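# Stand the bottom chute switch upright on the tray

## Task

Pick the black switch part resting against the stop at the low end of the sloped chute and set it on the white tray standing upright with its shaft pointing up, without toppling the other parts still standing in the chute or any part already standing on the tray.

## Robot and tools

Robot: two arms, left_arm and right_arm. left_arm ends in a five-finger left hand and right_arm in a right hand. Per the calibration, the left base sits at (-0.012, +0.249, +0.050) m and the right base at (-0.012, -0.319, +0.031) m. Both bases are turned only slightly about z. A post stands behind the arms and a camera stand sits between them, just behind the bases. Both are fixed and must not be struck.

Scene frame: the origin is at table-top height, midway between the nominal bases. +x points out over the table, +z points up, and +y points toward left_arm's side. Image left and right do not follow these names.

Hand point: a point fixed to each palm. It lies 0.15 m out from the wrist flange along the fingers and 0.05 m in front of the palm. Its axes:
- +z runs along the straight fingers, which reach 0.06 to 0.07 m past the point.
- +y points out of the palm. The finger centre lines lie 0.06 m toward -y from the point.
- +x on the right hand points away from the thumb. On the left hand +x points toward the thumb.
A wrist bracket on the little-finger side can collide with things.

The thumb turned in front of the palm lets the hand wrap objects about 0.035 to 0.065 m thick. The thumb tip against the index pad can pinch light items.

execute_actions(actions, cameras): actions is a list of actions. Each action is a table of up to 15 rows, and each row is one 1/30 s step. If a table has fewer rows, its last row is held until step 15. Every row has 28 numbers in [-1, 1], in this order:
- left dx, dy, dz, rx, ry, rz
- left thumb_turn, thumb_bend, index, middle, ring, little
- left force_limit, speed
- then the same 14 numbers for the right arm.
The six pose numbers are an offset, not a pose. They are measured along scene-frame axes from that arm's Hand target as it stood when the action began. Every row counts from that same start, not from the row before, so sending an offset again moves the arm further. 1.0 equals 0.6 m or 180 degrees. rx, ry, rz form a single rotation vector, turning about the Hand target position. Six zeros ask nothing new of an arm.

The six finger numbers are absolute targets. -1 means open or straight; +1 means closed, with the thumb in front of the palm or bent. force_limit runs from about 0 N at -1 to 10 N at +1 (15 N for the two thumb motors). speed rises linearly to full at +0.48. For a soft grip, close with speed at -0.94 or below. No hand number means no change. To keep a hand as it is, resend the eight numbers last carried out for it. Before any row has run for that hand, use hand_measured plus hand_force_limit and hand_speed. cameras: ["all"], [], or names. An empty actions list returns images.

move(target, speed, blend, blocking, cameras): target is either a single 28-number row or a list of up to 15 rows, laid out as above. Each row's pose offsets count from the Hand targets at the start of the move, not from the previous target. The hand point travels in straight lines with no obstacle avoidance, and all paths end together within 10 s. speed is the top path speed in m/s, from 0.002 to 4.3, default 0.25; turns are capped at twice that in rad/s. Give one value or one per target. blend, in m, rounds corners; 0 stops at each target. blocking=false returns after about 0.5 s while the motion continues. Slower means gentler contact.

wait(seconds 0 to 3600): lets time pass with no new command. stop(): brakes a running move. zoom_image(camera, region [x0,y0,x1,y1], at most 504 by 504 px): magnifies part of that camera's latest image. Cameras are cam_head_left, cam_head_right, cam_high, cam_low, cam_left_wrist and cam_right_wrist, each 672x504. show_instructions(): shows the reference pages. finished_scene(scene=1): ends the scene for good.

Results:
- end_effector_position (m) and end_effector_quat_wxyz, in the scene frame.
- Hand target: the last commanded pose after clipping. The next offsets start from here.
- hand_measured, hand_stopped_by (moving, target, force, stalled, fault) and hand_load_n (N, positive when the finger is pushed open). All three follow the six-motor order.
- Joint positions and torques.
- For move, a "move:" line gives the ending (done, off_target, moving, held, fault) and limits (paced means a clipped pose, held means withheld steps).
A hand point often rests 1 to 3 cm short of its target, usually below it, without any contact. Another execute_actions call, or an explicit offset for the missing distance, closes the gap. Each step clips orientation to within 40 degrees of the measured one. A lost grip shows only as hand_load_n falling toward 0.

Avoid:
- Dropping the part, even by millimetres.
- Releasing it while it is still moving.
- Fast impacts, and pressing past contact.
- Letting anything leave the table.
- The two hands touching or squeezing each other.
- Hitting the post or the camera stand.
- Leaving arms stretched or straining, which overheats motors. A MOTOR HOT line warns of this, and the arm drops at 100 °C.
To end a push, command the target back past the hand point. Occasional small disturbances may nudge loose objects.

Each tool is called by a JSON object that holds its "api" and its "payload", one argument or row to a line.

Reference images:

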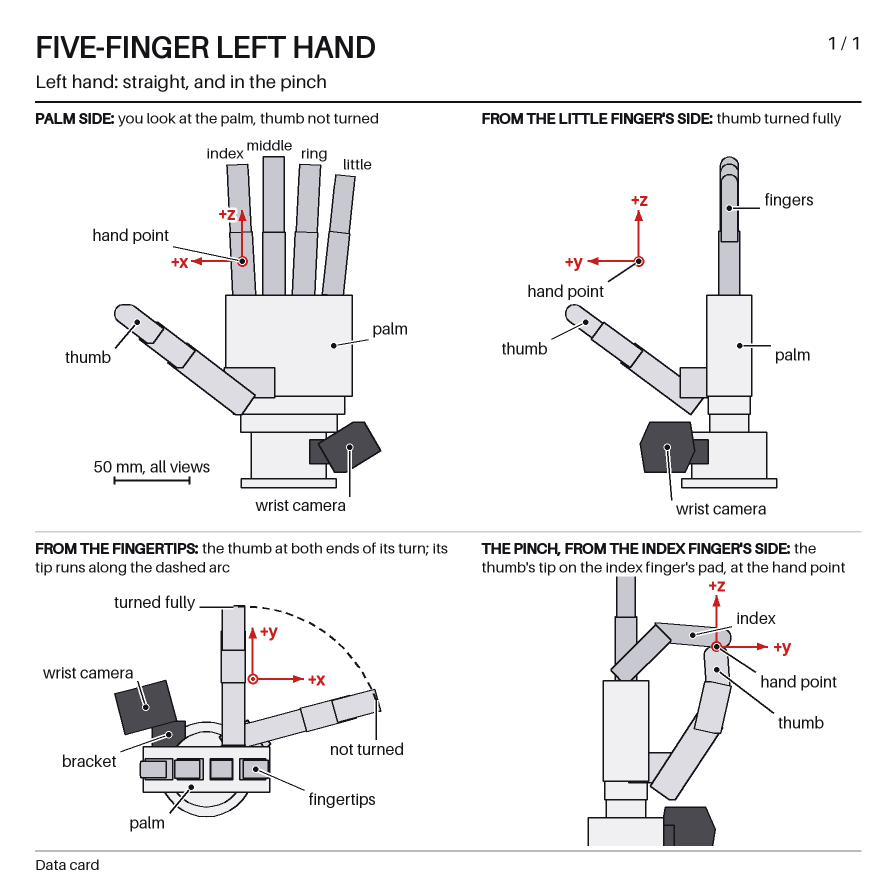

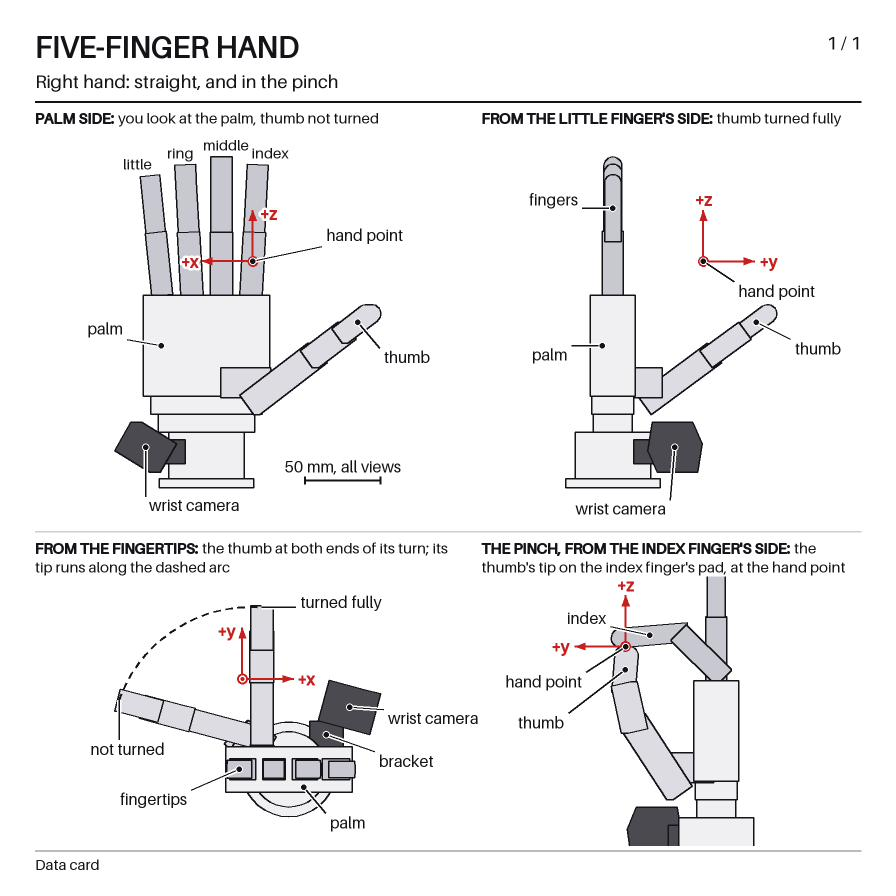

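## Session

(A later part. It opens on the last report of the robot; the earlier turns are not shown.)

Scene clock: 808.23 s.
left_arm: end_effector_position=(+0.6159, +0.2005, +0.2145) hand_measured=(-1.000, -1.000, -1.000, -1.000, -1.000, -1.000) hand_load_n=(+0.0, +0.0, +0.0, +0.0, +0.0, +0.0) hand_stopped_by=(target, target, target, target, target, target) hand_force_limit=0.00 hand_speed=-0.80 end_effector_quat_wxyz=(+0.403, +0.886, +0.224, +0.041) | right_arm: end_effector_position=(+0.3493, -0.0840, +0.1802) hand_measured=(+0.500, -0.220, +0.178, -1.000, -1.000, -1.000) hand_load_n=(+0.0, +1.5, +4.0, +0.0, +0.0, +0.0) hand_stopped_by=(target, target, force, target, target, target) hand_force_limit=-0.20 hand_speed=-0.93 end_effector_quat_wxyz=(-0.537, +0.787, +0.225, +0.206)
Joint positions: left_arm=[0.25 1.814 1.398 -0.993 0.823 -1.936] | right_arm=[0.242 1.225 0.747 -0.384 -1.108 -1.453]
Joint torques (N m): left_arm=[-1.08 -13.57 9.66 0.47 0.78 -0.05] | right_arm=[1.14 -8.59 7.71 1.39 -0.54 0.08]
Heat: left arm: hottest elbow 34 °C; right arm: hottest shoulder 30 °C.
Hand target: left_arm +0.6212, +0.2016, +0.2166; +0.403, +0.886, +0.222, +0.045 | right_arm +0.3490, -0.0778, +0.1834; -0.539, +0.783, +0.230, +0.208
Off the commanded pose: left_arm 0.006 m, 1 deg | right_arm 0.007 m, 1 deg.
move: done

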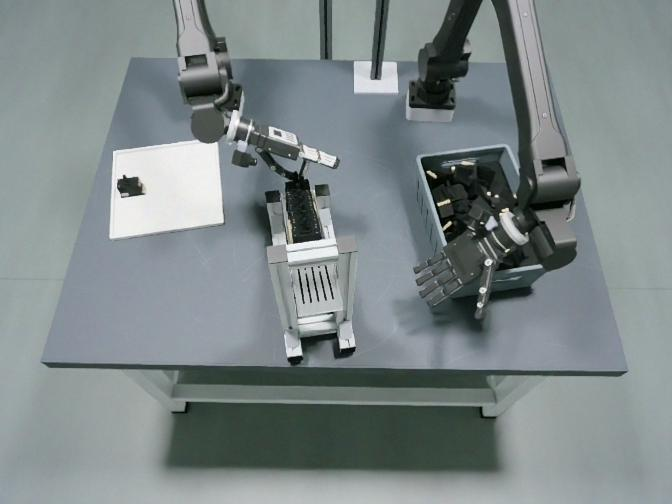

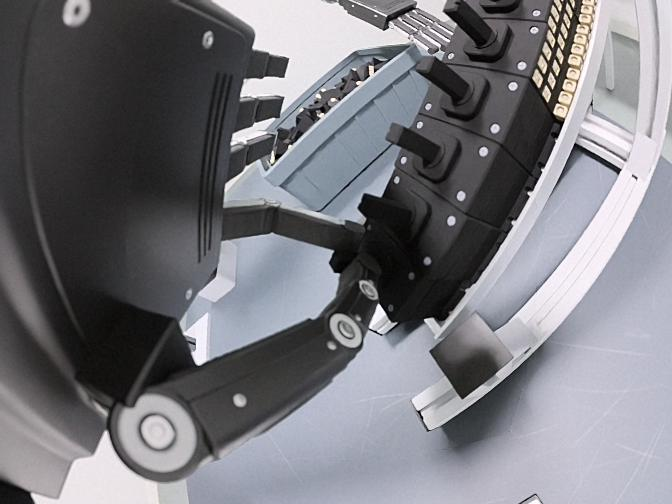

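{"api": "move", "payload": {
  "target": [0,0,0,0,0,0,-1,-1,-1,-1,-1,-1,0,-0.8,0,0,0,0,0,0,0.5,-0.22,0.5,-1,-1,-1,0.35,-0.93],
  "speed": 0.03,
  "cameras": ["cam_high"]
}}

{"api": "zoom_image", "payload": {
  "camera": "cam_high",
  "region": [250, 120, 350, 220]
}}

Scene clock: 818.27 s.
left_arm: end_effector_position=(+0.6159, +0.2005, +0.2145) hand_measured=(-1.000, -1.000, -1.000, -1.000, -1.000, -1.000) hand_load_n=(+0.0, +0.0, +0.0, +0.0, +0.0, +0.0) hand_stopped_by=(target, target, target, target, target, target) hand_force_limit=0.00 hand_speed=-0.80 end_effector_quat_wxyz=(+0.403, +0.886, +0.224, +0.041) | right_arm: end_effector_position=(+0.3493, -0.0840, +0.1802) hand_measured=(+0.500, -0.220, +0.208, -1.000, -1.000, -1.000) hand_load_n=(+0.0, +2.5, +7.0, +0.0, +0.0, +0.0) hand_stopped_by=(target, target, force, target, target, target) hand_force_limit=0.35 hand_speed=-0.93 end_effector_quat_wxyz=(-0.537, +0.787, +0.225, +0.206)
Joint positions: left_arm=[0.25 1.814 1.398 -0.993 0.823 -1.936] | right_arm=[0.242 1.225 0.747 -0.384 -1.108 -1.453]
Joint torques (N m): left_arm=[-1.03 -13.57 9.65 0.49 0.78 -0.05] | right_arm=[1.08 -8.59 7.72 1.39 -0.54 0.08]
Heat: left arm: hottest elbow 34 °C; right arm: hottest shoulder 30 °C.
Hand target: left_arm +0.6212, +0.2016, +0.2166; +0.403, +0.886, +0.222, +0.045 | right_arm +0.3490, -0.0778, +0.1834; -0.539, +0.783, +0.230, +0.208
Off the commanded pose: left_arm 0.006 m, 1 deg | right_arm 0.007 m, 1 deg.
move: done

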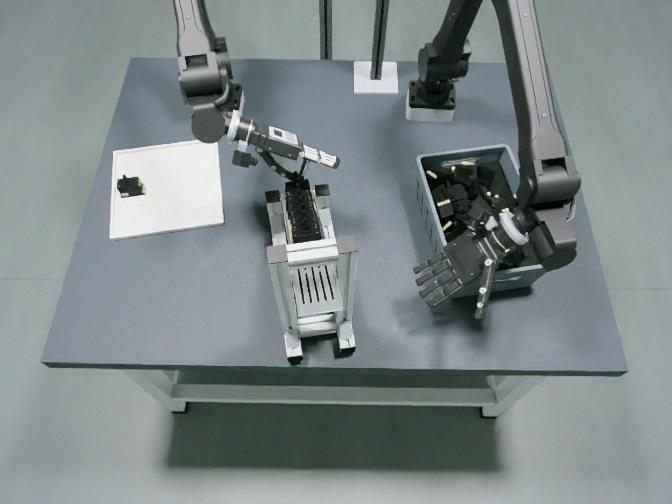

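Scaled by 5.040.

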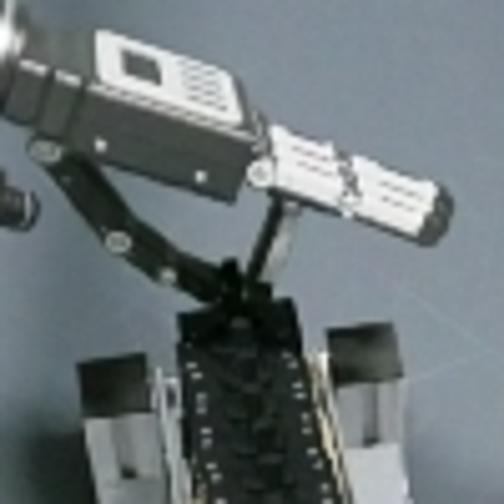

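{"api": "move", "payload": {
  "target": [0,0,0,0,0,0,-1,-1,-1,-1,-1,-1,0,-0.8,-0.066,-0.011,0.0955,0,0,0,0.5,-0.22,0.5,-1,-1,-1,0.35,-0.93],
  "speed": 0.06,
  "cameras": ["cam_high","cam_right_wrist","cam_head_right"]
}}

Scene clock: 837.87 s.
left_arm: end_effector_position=(+0.6159, +0.2005, +0.2145) hand_measured=(-1.000, -1.000, -1.000, -1.000, -1.000, -1.000) hand_load_n=(+0.0, -0.5, +0.0, +0.0, +0.0, +0.0) hand_stopped_by=(target, target, target, target, target, target) hand_force_limit=0.00 hand_speed=-0.80 end_effector_quat_wxyz=(+0.403, +0.886, +0.224, +0.041) | right_arm: end_effector_position=(+0.3093, -0.0914, +0.2253) hand_measured=(+0.500, -0.222, +0.208, -1.000, -1.000, -1.000) hand_load_n=(+0.5, +3.0, +5.5, +0.0, -0.5, +0.0) hand_stopped_by=(target, target, force, target, target, target) hand_force_limit=0.35 hand_speed=-0.93 end_effector_quat_wxyz=(-0.536, +0.788, +0.222, +0.205)
Joint positions: left_arm=[0.25 1.814 1.398 -0.993 0.823 -1.936] | right_arm=[0.25 1.045 0.744 -0.552 -1.099 -1.435]
Joint torques (N m): left_arm=[-1.08 -13.51 9.66 0.47 0.79 -0.05] | right_arm=[1.26 -7.36 10.17 0.36 -0.66 0.08]
Heat: left arm: hottest elbow 34 °C; right arm: hottest shoulder 30 °C.
Hand target: left_arm +0.6212, +0.2016, +0.2166; +0.403, +0.886, +0.222, +0.045 | right_arm +0.3094, -0.0845, +0.2405; -0.539, +0.783, +0.230, +0.208
Off the commanded pose: left_arm 0.006 m, 1 deg | right_arm 0.017 m, 1 deg.
move: off_target (right_arm)
Images, in order (width x height): cam_head_right 672x504, cam_high 672x504, cam_right_wrist 672x504.

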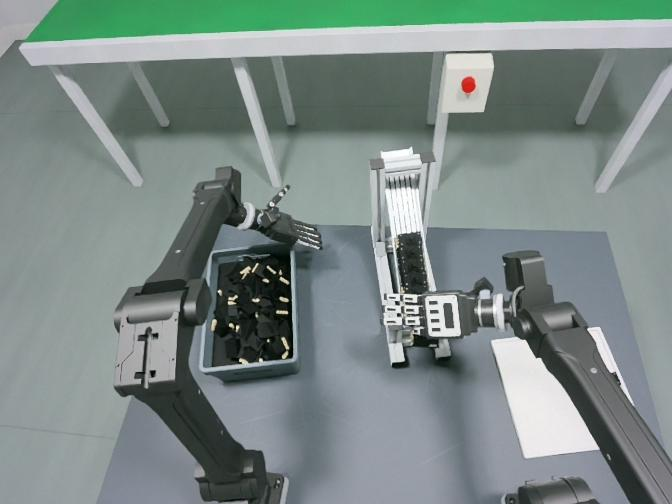

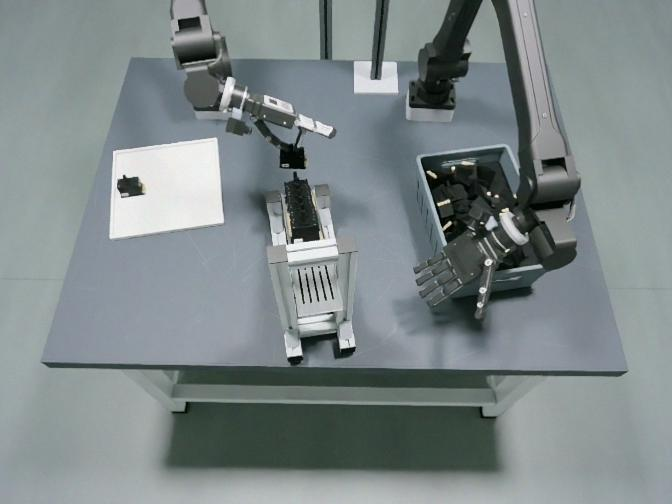

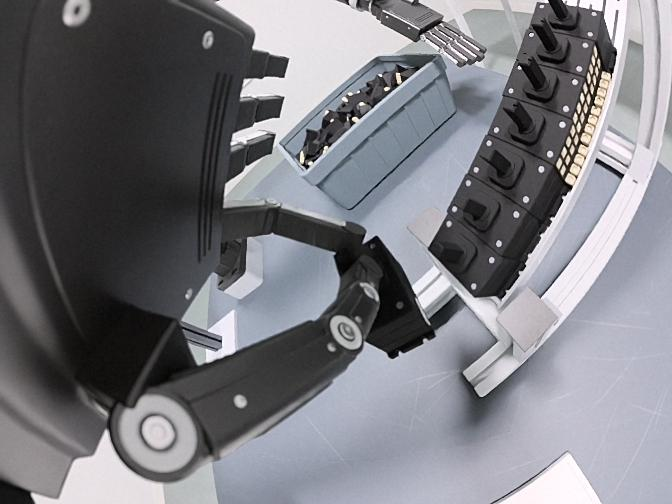

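{"api": "zoom_image", "payload": {
  "camera": "cam_right_wrist",
  "region": [300, 180, 500, 380]
}}

{"api": "zoom_image", "payload": {
  "camera": "cam_high",
  "region": [240, 110, 360, 260]
}}

Scaled by 2.520 from the camera's image (finer frame: 960x720).

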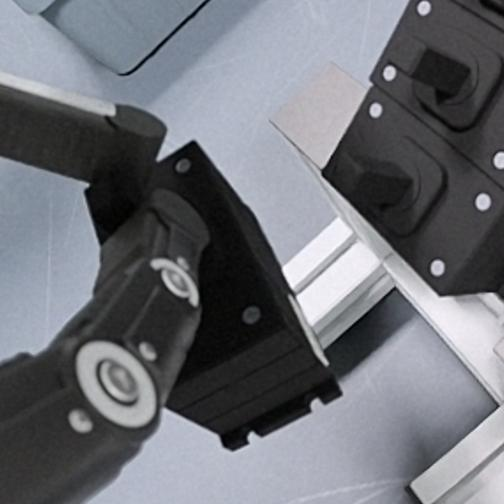

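Scaled by 3.360.

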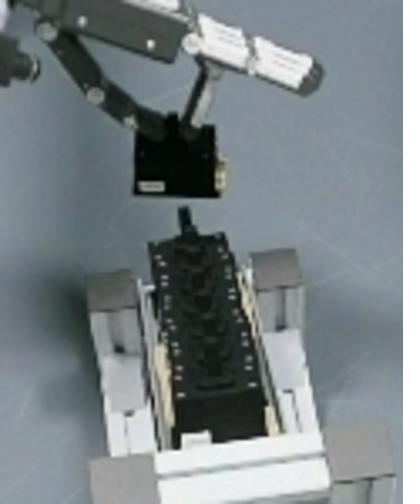

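{"api": "wait", "payload": {
  "seconds": 0.1,
  "cameras": ["cam_low","cam_head_left","cam_head_right"]
}}

{"api": "zoom_image", "payload": {
  "camera": "cam_head_right",
  "region": [350, 260, 470, 370]
}}

Scene clock: 867.43 s.
left_arm: end_effector_position=(+0.6159, +0.2005, +0.2145) hand_measured=(-1.000, -1.000, -1.000, -1.000, -1.000, -1.000) hand_load_n=(+0.0, +0.0, +0.0, +0.0, +0.0, +0.0) hand_stopped_by=(target, target, target, target, target, target) hand_force_limit=0.00 hand_speed=-0.80 end_effector_quat_wxyz=(+0.403, +0.886, +0.224, +0.041) | right_arm: end_effector_position=(+0.3092, -0.0914, +0.2253) hand_measured=(+0.500, -0.222, +0.208, -1.000, -1.000, -1.000) hand_load_n=(+0.5, +3.0, +5.5, +0.0, +0.0, +0.0) hand_stopped_by=(target, target, force, target, target, target) hand_force_limit=0.35 hand_speed=-0.93 end_effector_quat_wxyz=(-0.536, +0.788, +0.222, +0.205)
Joint positions: left_arm=[0.25 1.814 1.398 -0.993 0.823 -1.936] | right_arm=[0.25 1.045 0.744 -0.552 -1.099 -1.435]
Joint torques (N m): left_arm=[-1.08 -13.57 9.66 0.47 0.78 -0.05] | right_arm=[1.26 -7.3 10.18 0.31 -0.66 0.08]
Heat: left arm: hottest elbow 34 °C; right arm: hottest elbow 32 °C.
Hand target: left_arm +0.6212, +0.2016, +0.2166; +0.403, +0.886, +0.222, +0.045 | right_arm +0.3094, -0.0846, +0.2404; -0.539, +0.783, +0.230, +0.208
Off the commanded pose: left_arm 0.006 m, 1 deg | right_arm 0.017 m, 1 deg.
wait: 0.10 s; at rest from the start
Images, in order (width x height): cam_head_left 672x504, cam_head_right 672x504, cam_low 672x504.

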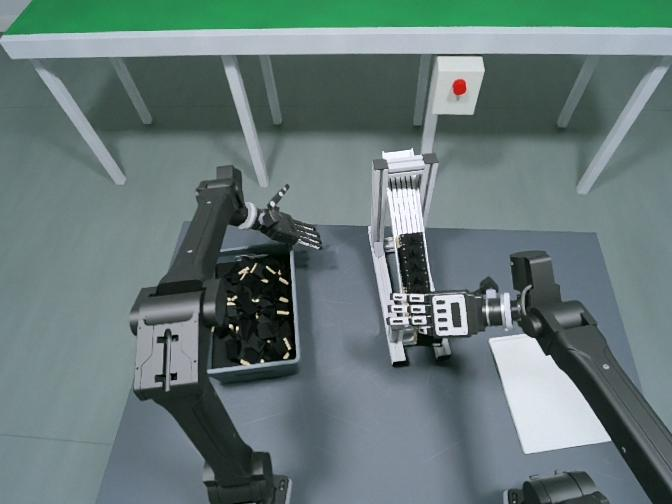

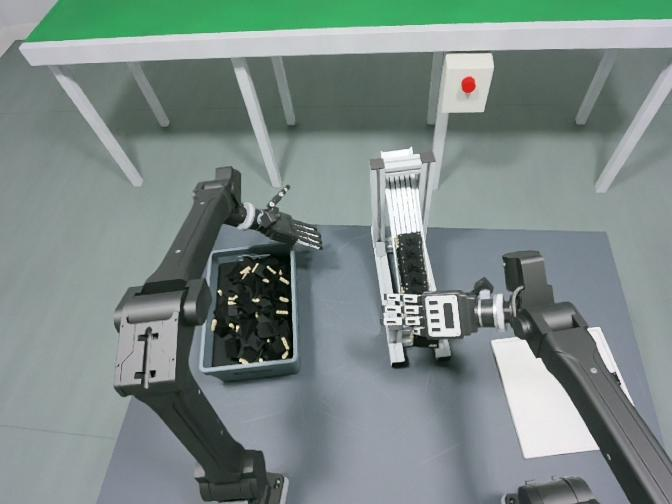

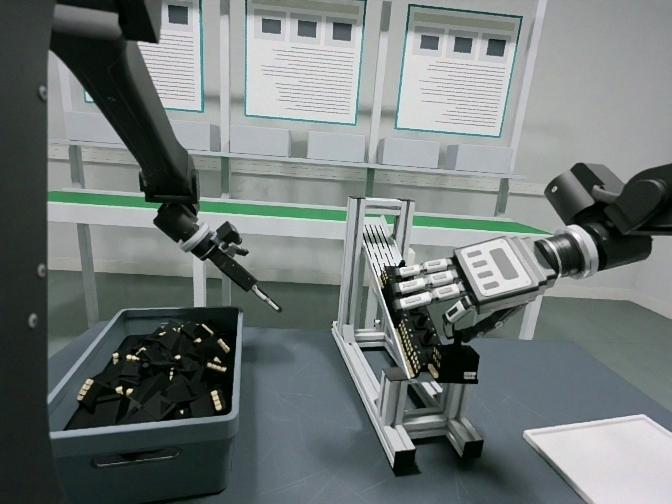

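Scaled by 4.200.

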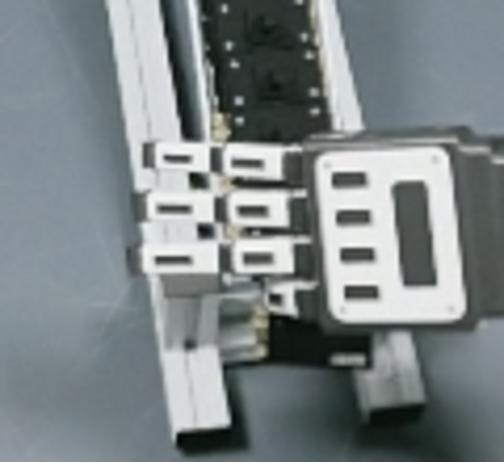

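{"api": "zoom_image", "payload": {
  "camera": "cam_low",
  "region": [360, 240, 540, 400]
}}

Scaled by 2.800.

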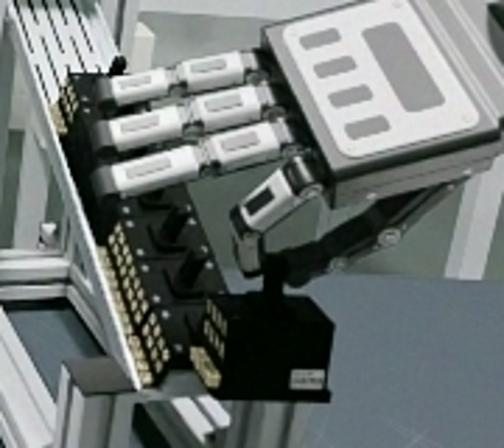

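{"api": "move", "payload": {
  "target": [
    [0,0,0,0,0,0,-1,-1,-1,-1,-1,-1,0,-0.8,-0.01,-0.01,0.09,0,0,0,0.5,-0.22,0.5,-1,-1,-1,0.35,-0.93],
    [0,0,0,0,0,0,-1,-1,-1,-1,-1,-1,0,-0.8,-0.02,-0.22,0.085,0,0,-0.115,0.5,-0.22,0.5,-1,-1,-1,0.35,-0.93]
  ],
  "speed": 0.12,
  "blend": 0.02,
  "cameras": ["cam_high","cam_right_wrist","cam_low"]
}}

Scene clock: 940.67 s.
left_arm: end_effector_position=(+0.6159, +0.2005, +0.2145) hand_measured=(-1.000, -1.000, -1.000, -1.000, -1.000, -1.000) hand_load_n=(+0.0, +0.0, +0.0, +0.0, +0.5, +0.0) hand_stopped_by=(target, target, target, target, target, target) hand_force_limit=0.00 hand_speed=-0.80 end_effector_quat_wxyz=(+0.403, +0.886, +0.224, +0.041) | right_arm: end_effector_position=(+0.2970, -0.2128, +0.2865) hand_measured=(+0.500, -0.222, +0.208, -1.000, -1.000, -1.000) hand_load_n=(+0.5, +3.0, +5.5, +0.0, +0.0, +0.0) hand_stopped_by=(target, target, force, target, target, target) hand_force_limit=0.35 hand_speed=-0.93 end_effector_quat_wxyz=(-0.495, +0.814, +0.083, +0.293)
Joint positions: left_arm=[0.25 1.814 1.398 -0.993 0.823 -1.936] | right_arm=[-0.129 0.802 0.781 -0.882 -1.126 -1.488]
Joint torques (N m): left_arm=[-1.08 -13.57 9.65 0.47 0.79 -0.05] | right_arm=[-1.2 -4.42 8.96 0.25 -0.81 -0.17]
Heat: left arm: hottest elbow 34 °C; right arm: hottest elbow 34 °C.
Hand target: left_arm +0.6212, +0.2016, +0.2166; +0.403, +0.886, +0.222, +0.045 | right_arm +0.2975, -0.2166, +0.2916; -0.493, +0.812, +0.085, +0.301
Off the commanded pose: left_arm 0.006 m, 1 deg | right_arm 0.006 m, 1 deg.
move: done
Images, in order (width x height): cam_high 672x504, cam_low 672x504, cam_right_wrist 672x504.

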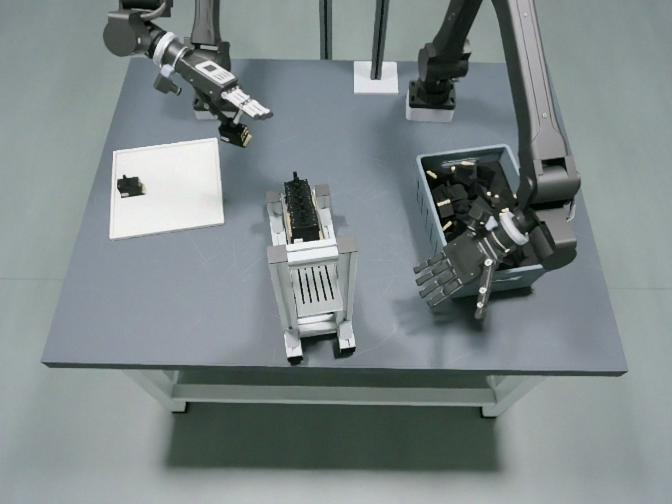

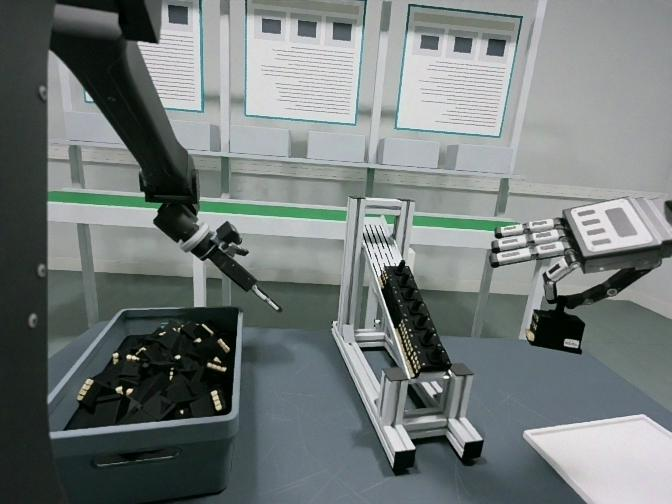

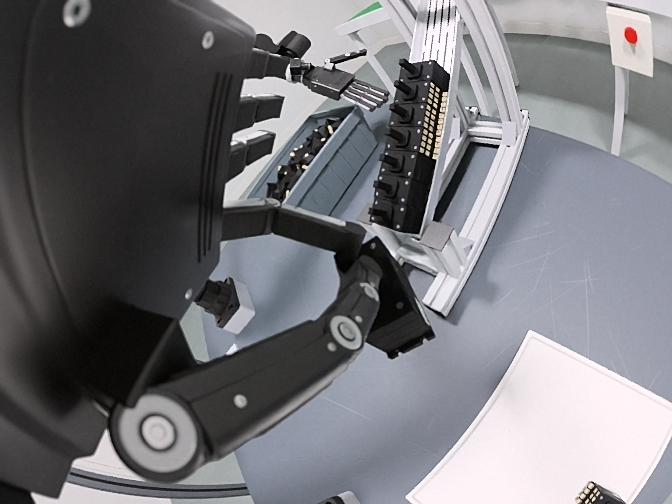

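{"api": "zoom_image", "payload": {
  "camera": "cam_low",
  "region": [480, 200, 660, 380]
}}

{"api": "zoom_image", "payload": {
  "camera": "cam_high",
  "region": [150, 60, 290, 180]
}}

Scaled by 2.800.

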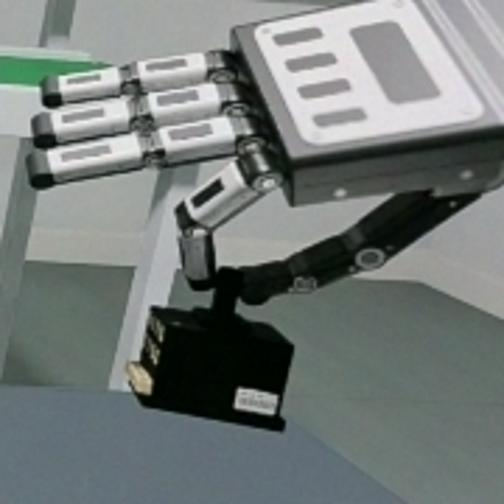

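Scaled by 3.600.

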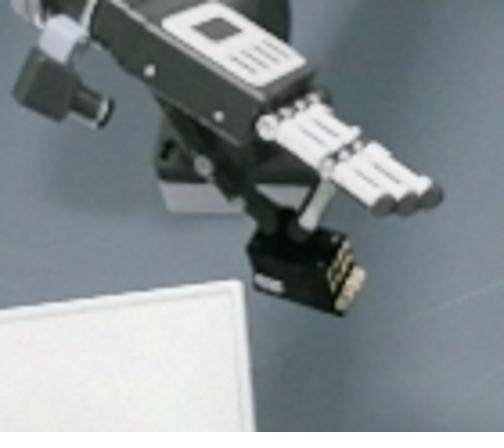

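{"api": "move", "payload": {
  "target": [0,0,0,0,0,0,-1,-1,-1,-1,-1,-1,0,-0.8,-0.029,-0.247,-0.06,0,0,-0.115,0.5,-0.22,0.5,-1,-1,-1,0.35,-0.93],
  "speed": 0.12,
  "cameras": ["cam_high","cam_right_wrist","cam_low","cam_head_right"]
}}

{"api": "zoom_image", "payload": {
  "camera": "cam_high",
  "region": [90, 80, 260, 250]
}}

Scene clock: 960.90 s.
left_arm: end_effector_position=(+0.6159, +0.2005, +0.2145) hand_measured=(-1.000, -1.000, -1.000, -1.000, -1.000, -1.000) hand_load_n=(+0.0, +0.0, +0.0, +0.0, +0.0, -0.5) hand_stopped_by=(target, target, target, target, target, target) hand_force_limit=0.00 hand_speed=-0.80 end_effector_quat_wxyz=(+0.403, +0.886, +0.224, +0.041) | right_arm: end_effector_position=(+0.2782, -0.3594, +0.2503) hand_measured=(+0.500, -0.222, +0.208, -1.000, -1.000, -1.000) hand_load_n=(+0.5, +3.0, +5.5, +0.0, +0.0, +0.0) hand_stopped_by=(target, target, force, target, target, target) hand_force_limit=0.35 hand_speed=-0.93 end_effector_quat_wxyz=(-0.433, +0.815, -0.062, +0.379)
Joint positions: left_arm=[0.25 1.814 1.398 -0.993 0.823 -1.936] | right_arm=[-0.691 0.855 0.747 -1.224 -1.216 -1.96]
Joint torques (N m): left_arm=[-1.08 -13.57 9.66 0.47 0.78 -0.05] | right_arm=[-1.14 -3.37 9.06 -0.25 -1.03 -0.17]
Heat: left arm: hottest elbow 34 °C; right arm: hottest elbow 32 °C.
Hand target: left_arm +0.6212, +0.2016, +0.2166; +0.403, +0.886, +0.222, +0.045 | right_arm +0.2800, -0.3647, +0.2555; -0.431, +0.814, -0.062, +0.385
Off the commanded pose: left_arm 0.006 m, 1 deg | right_arm 0.008 m, 1 deg.
move: done
Images, in order (width x height): cam_head_right 672x504, cam_high 672x504, cam_low 672x504, cam_right_wrist 672x504.

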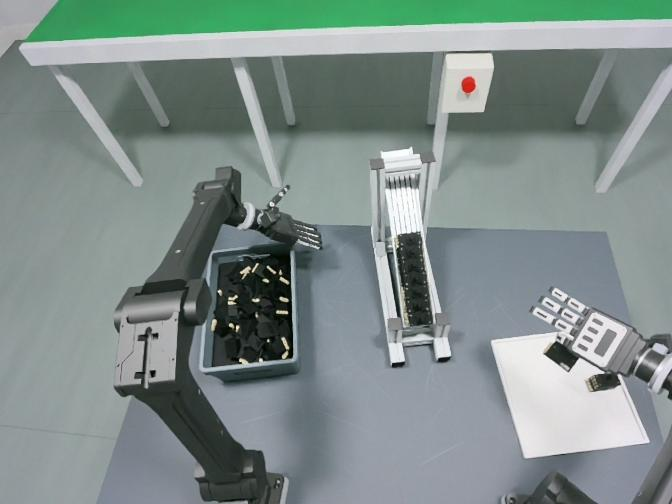

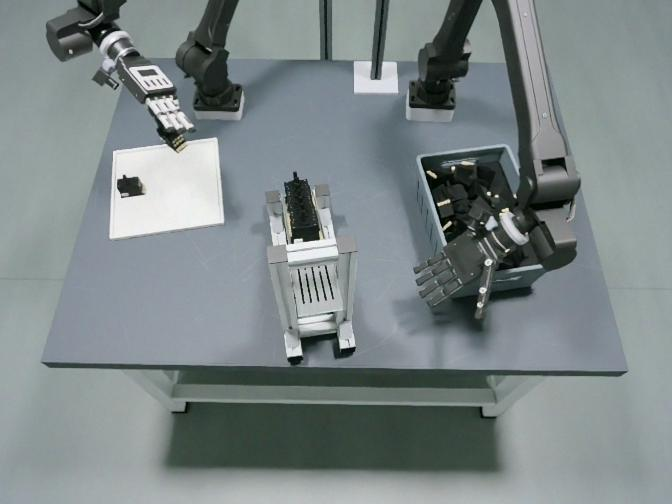

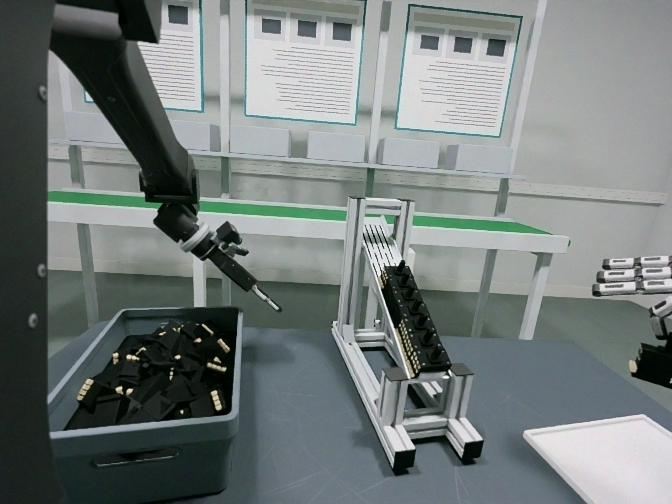

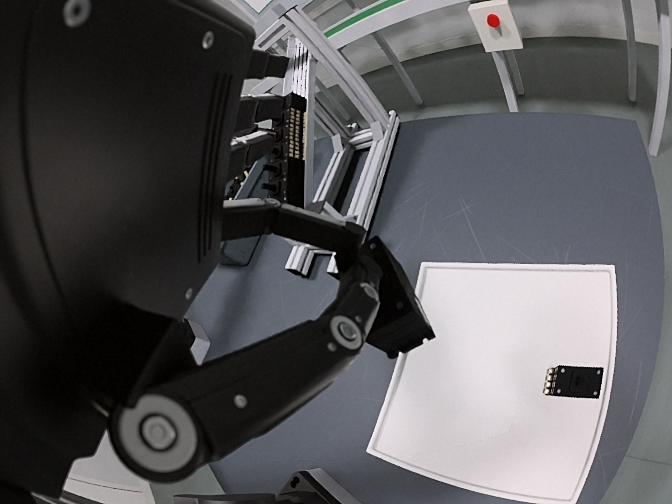

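Scaled by 2.965.

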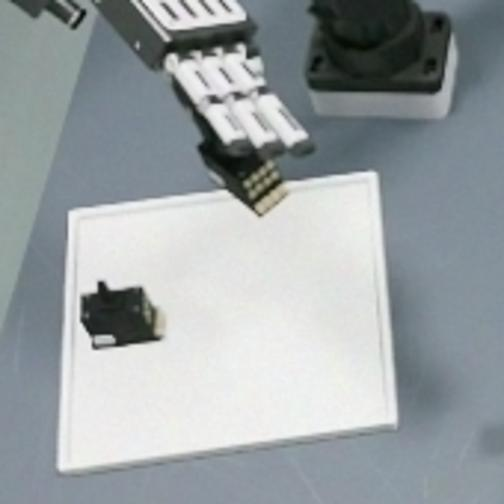

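{"api": "move", "payload": {
  "target": [0,0,0,0,0,0,-1,-1,-1,-1,-1,-1,0,-0.8,0.006,0,-0.15,0,0,-0.045,0.5,-0.22,0.5,-1,-1,-1,0.35,-0.93],
  "speed": 0.08,
  "cameras": ["cam_high","cam_right_wrist","cam_low","cam_head_right"]
}}

{"api": "zoom_image", "payload": {
  "camera": "cam_high",
  "region": [90, 80, 260, 250]
}}

{"api": "zoom_image", "payload": {
  "camera": "cam_right_wrist",
  "region": [300, 180, 500, 380]
}}

Scene clock: 993.33 s.
left_arm: end_effector_position=(+0.6159, +0.2005, +0.2145) hand_measured=(-1.000, -1.000, -1.000, -1.000, -1.000, -1.000) hand_load_n=(+0.0, +0.0, +0.0, +0.0, +0.0, +0.0) hand_stopped_by=(target, target, target, target, target, target) hand_force_limit=0.00 hand_speed=-0.80 end_effector_quat_wxyz=(+0.403, +0.886, +0.224, +0.041) | right_arm: end_effector_position=(+0.2794, -0.3672, +0.1600) hand_measured=(+0.500, -0.222, +0.208, -1.000, -1.000, -1.000) hand_load_n=(+0.0, +3.0, +5.5, +0.0, +0.0, +0.0) hand_stopped_by=(target, target, force, target, target, target) hand_force_limit=0.35 hand_speed=-0.93 end_effector_quat_wxyz=(-0.403, +0.808, -0.129, +0.409)
Joint positions: left_arm=[0.25 1.814 1.398 -0.993 0.823 -1.936] | right_arm=[-0.686 0.787 0.446 -0.634 -1.147 -1.565]
Joint torques (N m): left_arm=[-1.08 -13.51 9.66 0.47 0.78 -0.05] | right_arm=[1.38 -3.72 8.23 1.28 -0.66 0.07]
Heat: left arm: hottest elbow 34 °C; right arm: hottest elbow 31 °C.
Hand target: left_arm +0.6212, +0.2016, +0.2166; +0.403, +0.886, +0.222, +0.045 | right_arm +0.2837, -0.3647, +0.1656; -0.402, +0.808, -0.119, +0.414
Off the commanded pose: left_arm 0.006 m, 1 deg | right_arm 0.007 m, 1 deg.
move: done
Images, in order (width x height): cam_head_right 672x504, cam_high 672x504, cam_low 672x504, cam_right_wrist 672x504.

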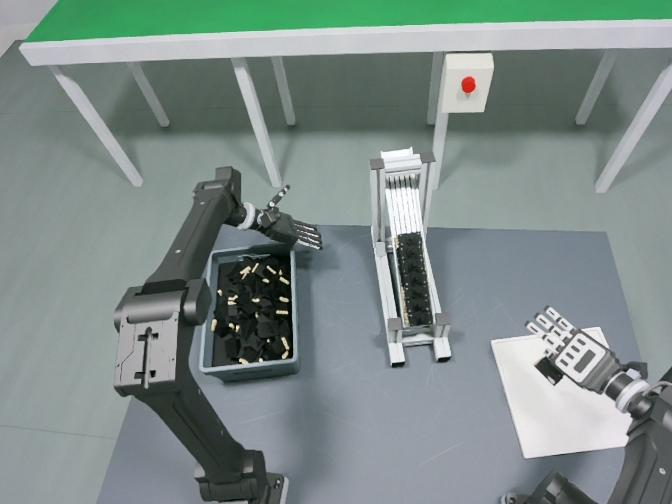

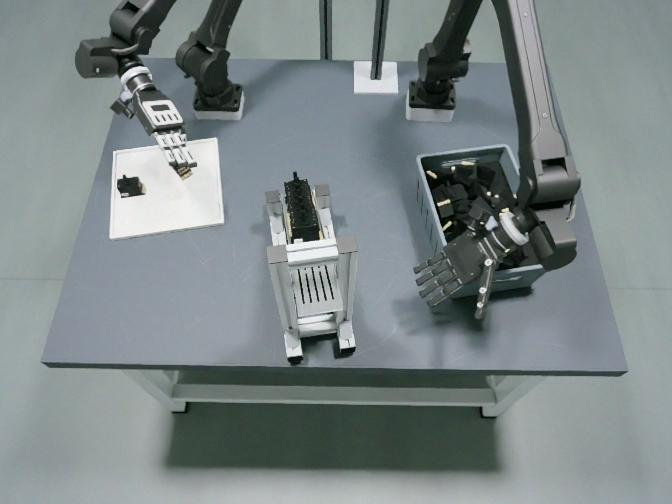

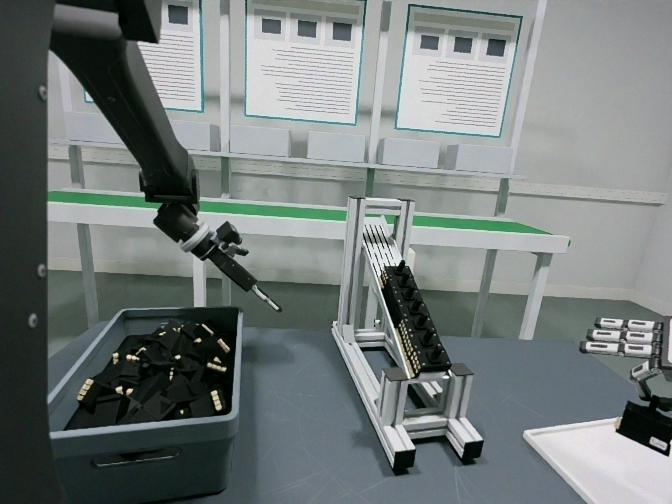

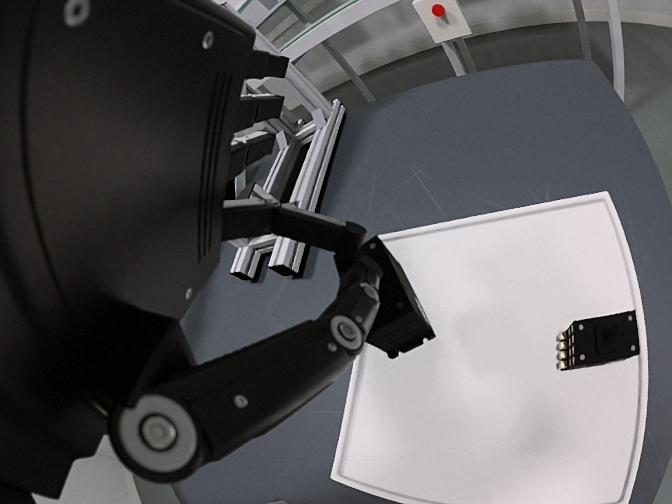

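Scaled by 2.965.

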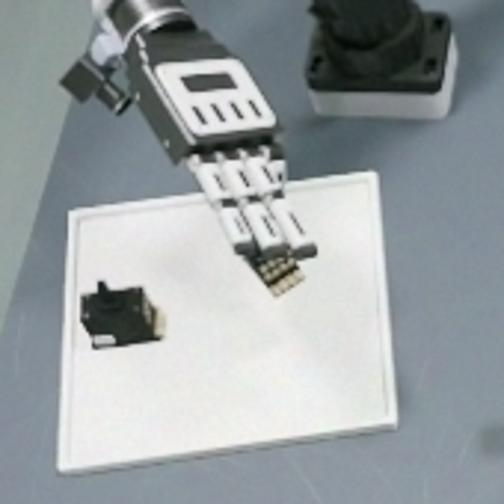

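Scaled by 2.520 from the camera's image (finer frame: 960x720).

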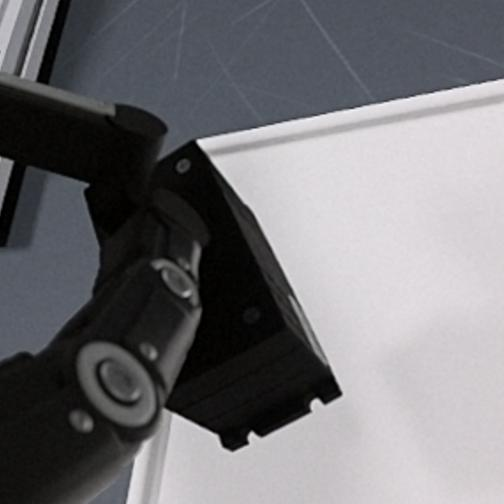

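{"api": "zoom_image", "payload": {
  "camera": "cam_low",
  "region": [572, 330, 672, 504]
}}

{"api": "zoom_image", "payload": {
  "camera": "cam_high",
  "region": [150, 120, 220, 190]
}}

Scaled by 2.897.

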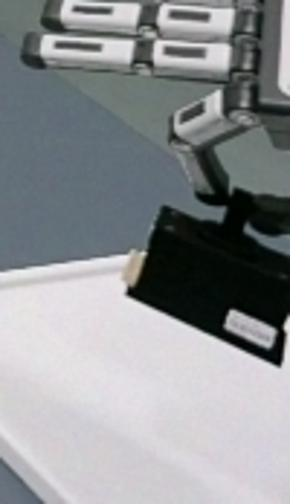

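Scaled by 7.200.

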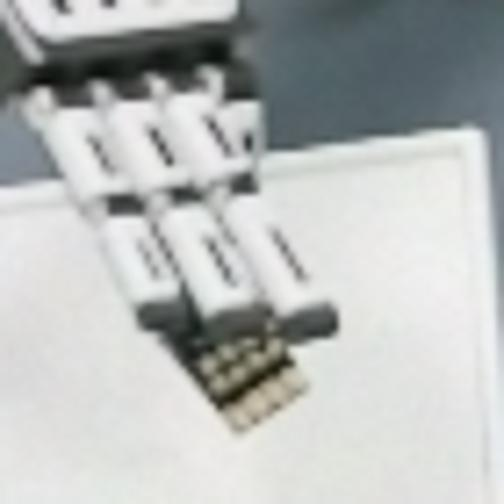

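{"api": "move", "payload": {
  "target": [0,0,0,0,0,0,-1,-1,-1,-1,-1,-1,0,-0.8,0,0,-0.067,0,0,0,0.5,-0.22,0.5,-1,-1,-1,0.35,-0.93],
  "speed": 0.05,
  "cameras": ["cam_high","cam_right_wrist","cam_low","cam_head_right"]
}}

{"api": "zoom_image", "payload": {
  "camera": "cam_low",
  "region": [572, 350, 672, 504]
}}

{"api": "zoom_image", "payload": {
  "camera": "cam_right_wrist",
  "region": [300, 180, 500, 380]
}}

Scene clock: 1026.77 s.
left_arm: end_effector_position=(+0.6159, +0.2005, +0.2145) hand_measured=(-1.000, -1.000, -1.000, -1.000, -1.000, -1.000) hand_load_n=(+0.0, +0.0, +0.0, +0.0, +0.0, +0.0) hand_stopped_by=(target, target, target, target, target, target) hand_force_limit=0.00 hand_speed=-0.80 end_effector_quat_wxyz=(+0.403, +0.886, +0.224, +0.041) | right_arm: end_effector_position=(+0.2789, -0.3669, +0.1223) hand_measured=(+0.500, -0.222, +0.208, -1.000, -1.000, -1.000) hand_load_n=(+0.5, +3.0, +5.0, +0.0, +0.0, +0.0) hand_stopped_by=(target, target, force, target, target, target) hand_force_limit=0.35 hand_speed=-0.93 end_effector_quat_wxyz=(-0.400, +0.808, -0.126, +0.413)
Joint positions: left_arm=[0.25 1.814 1.398 -0.993 0.823 -1.936] | right_arm=[-0.686 0.848 0.36 -0.475 -1.146 -1.564]
Joint torques (N m): left_arm=[-1.08 -13.57 9.66 0.47 0.79 -0.05] | right_arm=[1.38 -2.9 7.88 1.31 -0.66 0.08]
Heat: left arm: hottest elbow 34 °C; right arm: hottest elbow 32 °C.
Hand target: left_arm +0.6212, +0.2016, +0.2166; +0.403, +0.886, +0.222, +0.045 | right_arm +0.2836, -0.3647, +0.1253; -0.402, +0.808, -0.119, +0.414
Off the commanded pose: left_arm 0.006 m, 1 deg | right_arm 0.006 m, 1 deg.
move: done
Images, in order (width x height): cam_head_right 672x504, cam_high 672x504, cam_low 672x504, cam_right_wrist 672x504.

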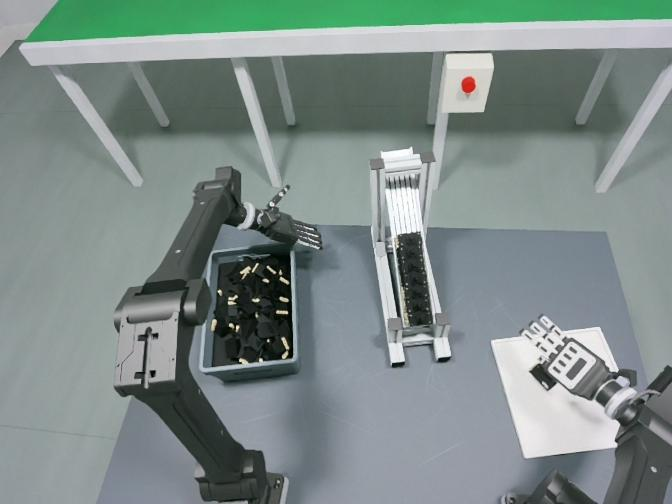

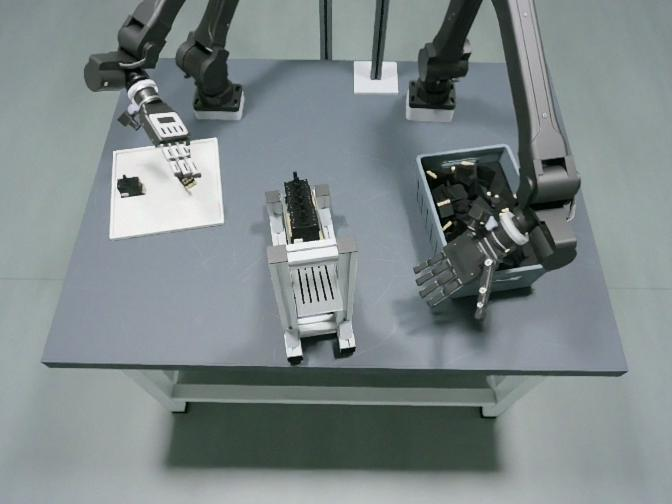

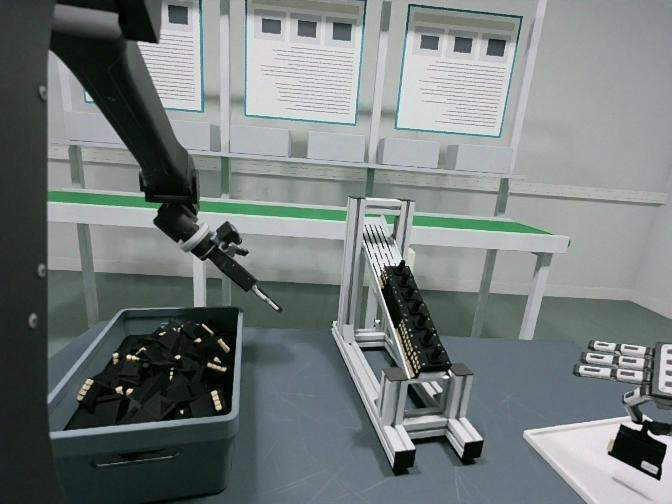

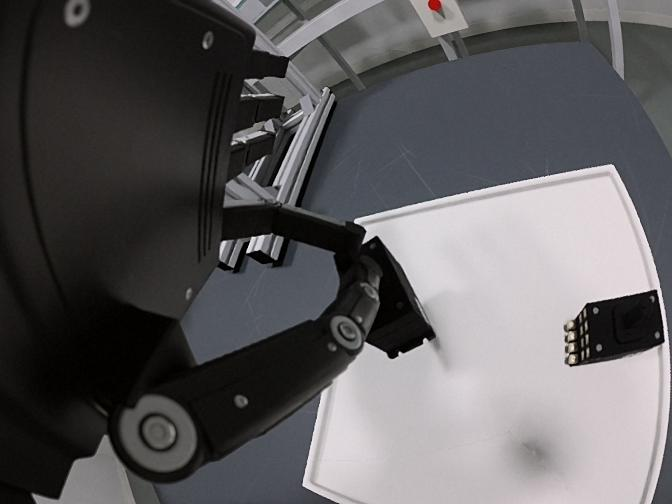

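Scaled by 3.273.

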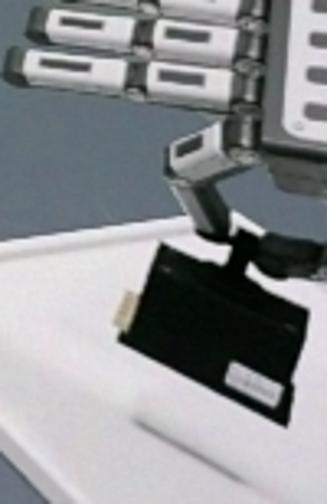

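Scaled by 2.520 from the camera's image (finer frame: 960x720).

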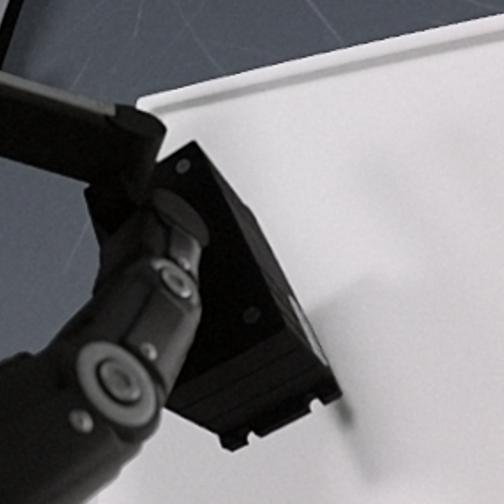

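{"api": "zoom_image", "payload": {
  "camera": "cam_right_wrist",
  "region": [320, 220, 450, 370]
}}

{"api": "zoom_image", "payload": {
  "camera": "cam_right_wrist",
  "region": [550, 270, 672, 390]
}}

{"api": "zoom_image", "payload": {
  "camera": "cam_high",
  "region": [100, 120, 230, 220]
}}

Scaled by 3.360 from the camera's image (finer frame: 960x720).

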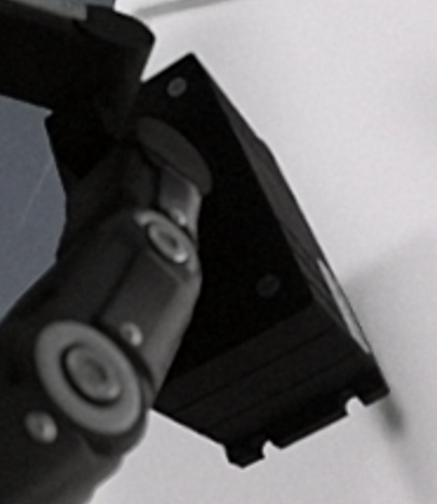

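Scaled by 4.131 from the camera's image (finer frame: 960x720).

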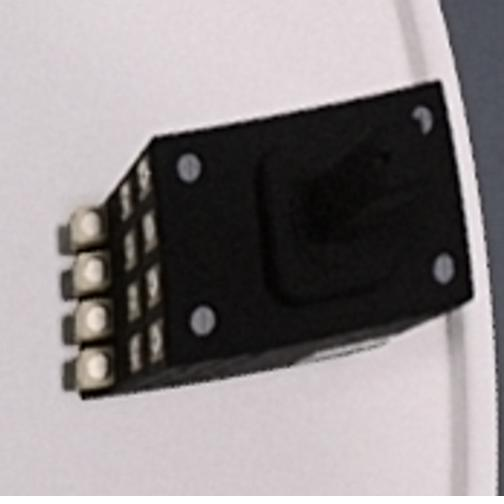

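Scaled by 3.877.

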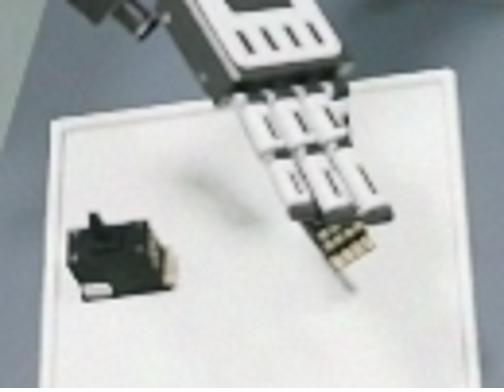

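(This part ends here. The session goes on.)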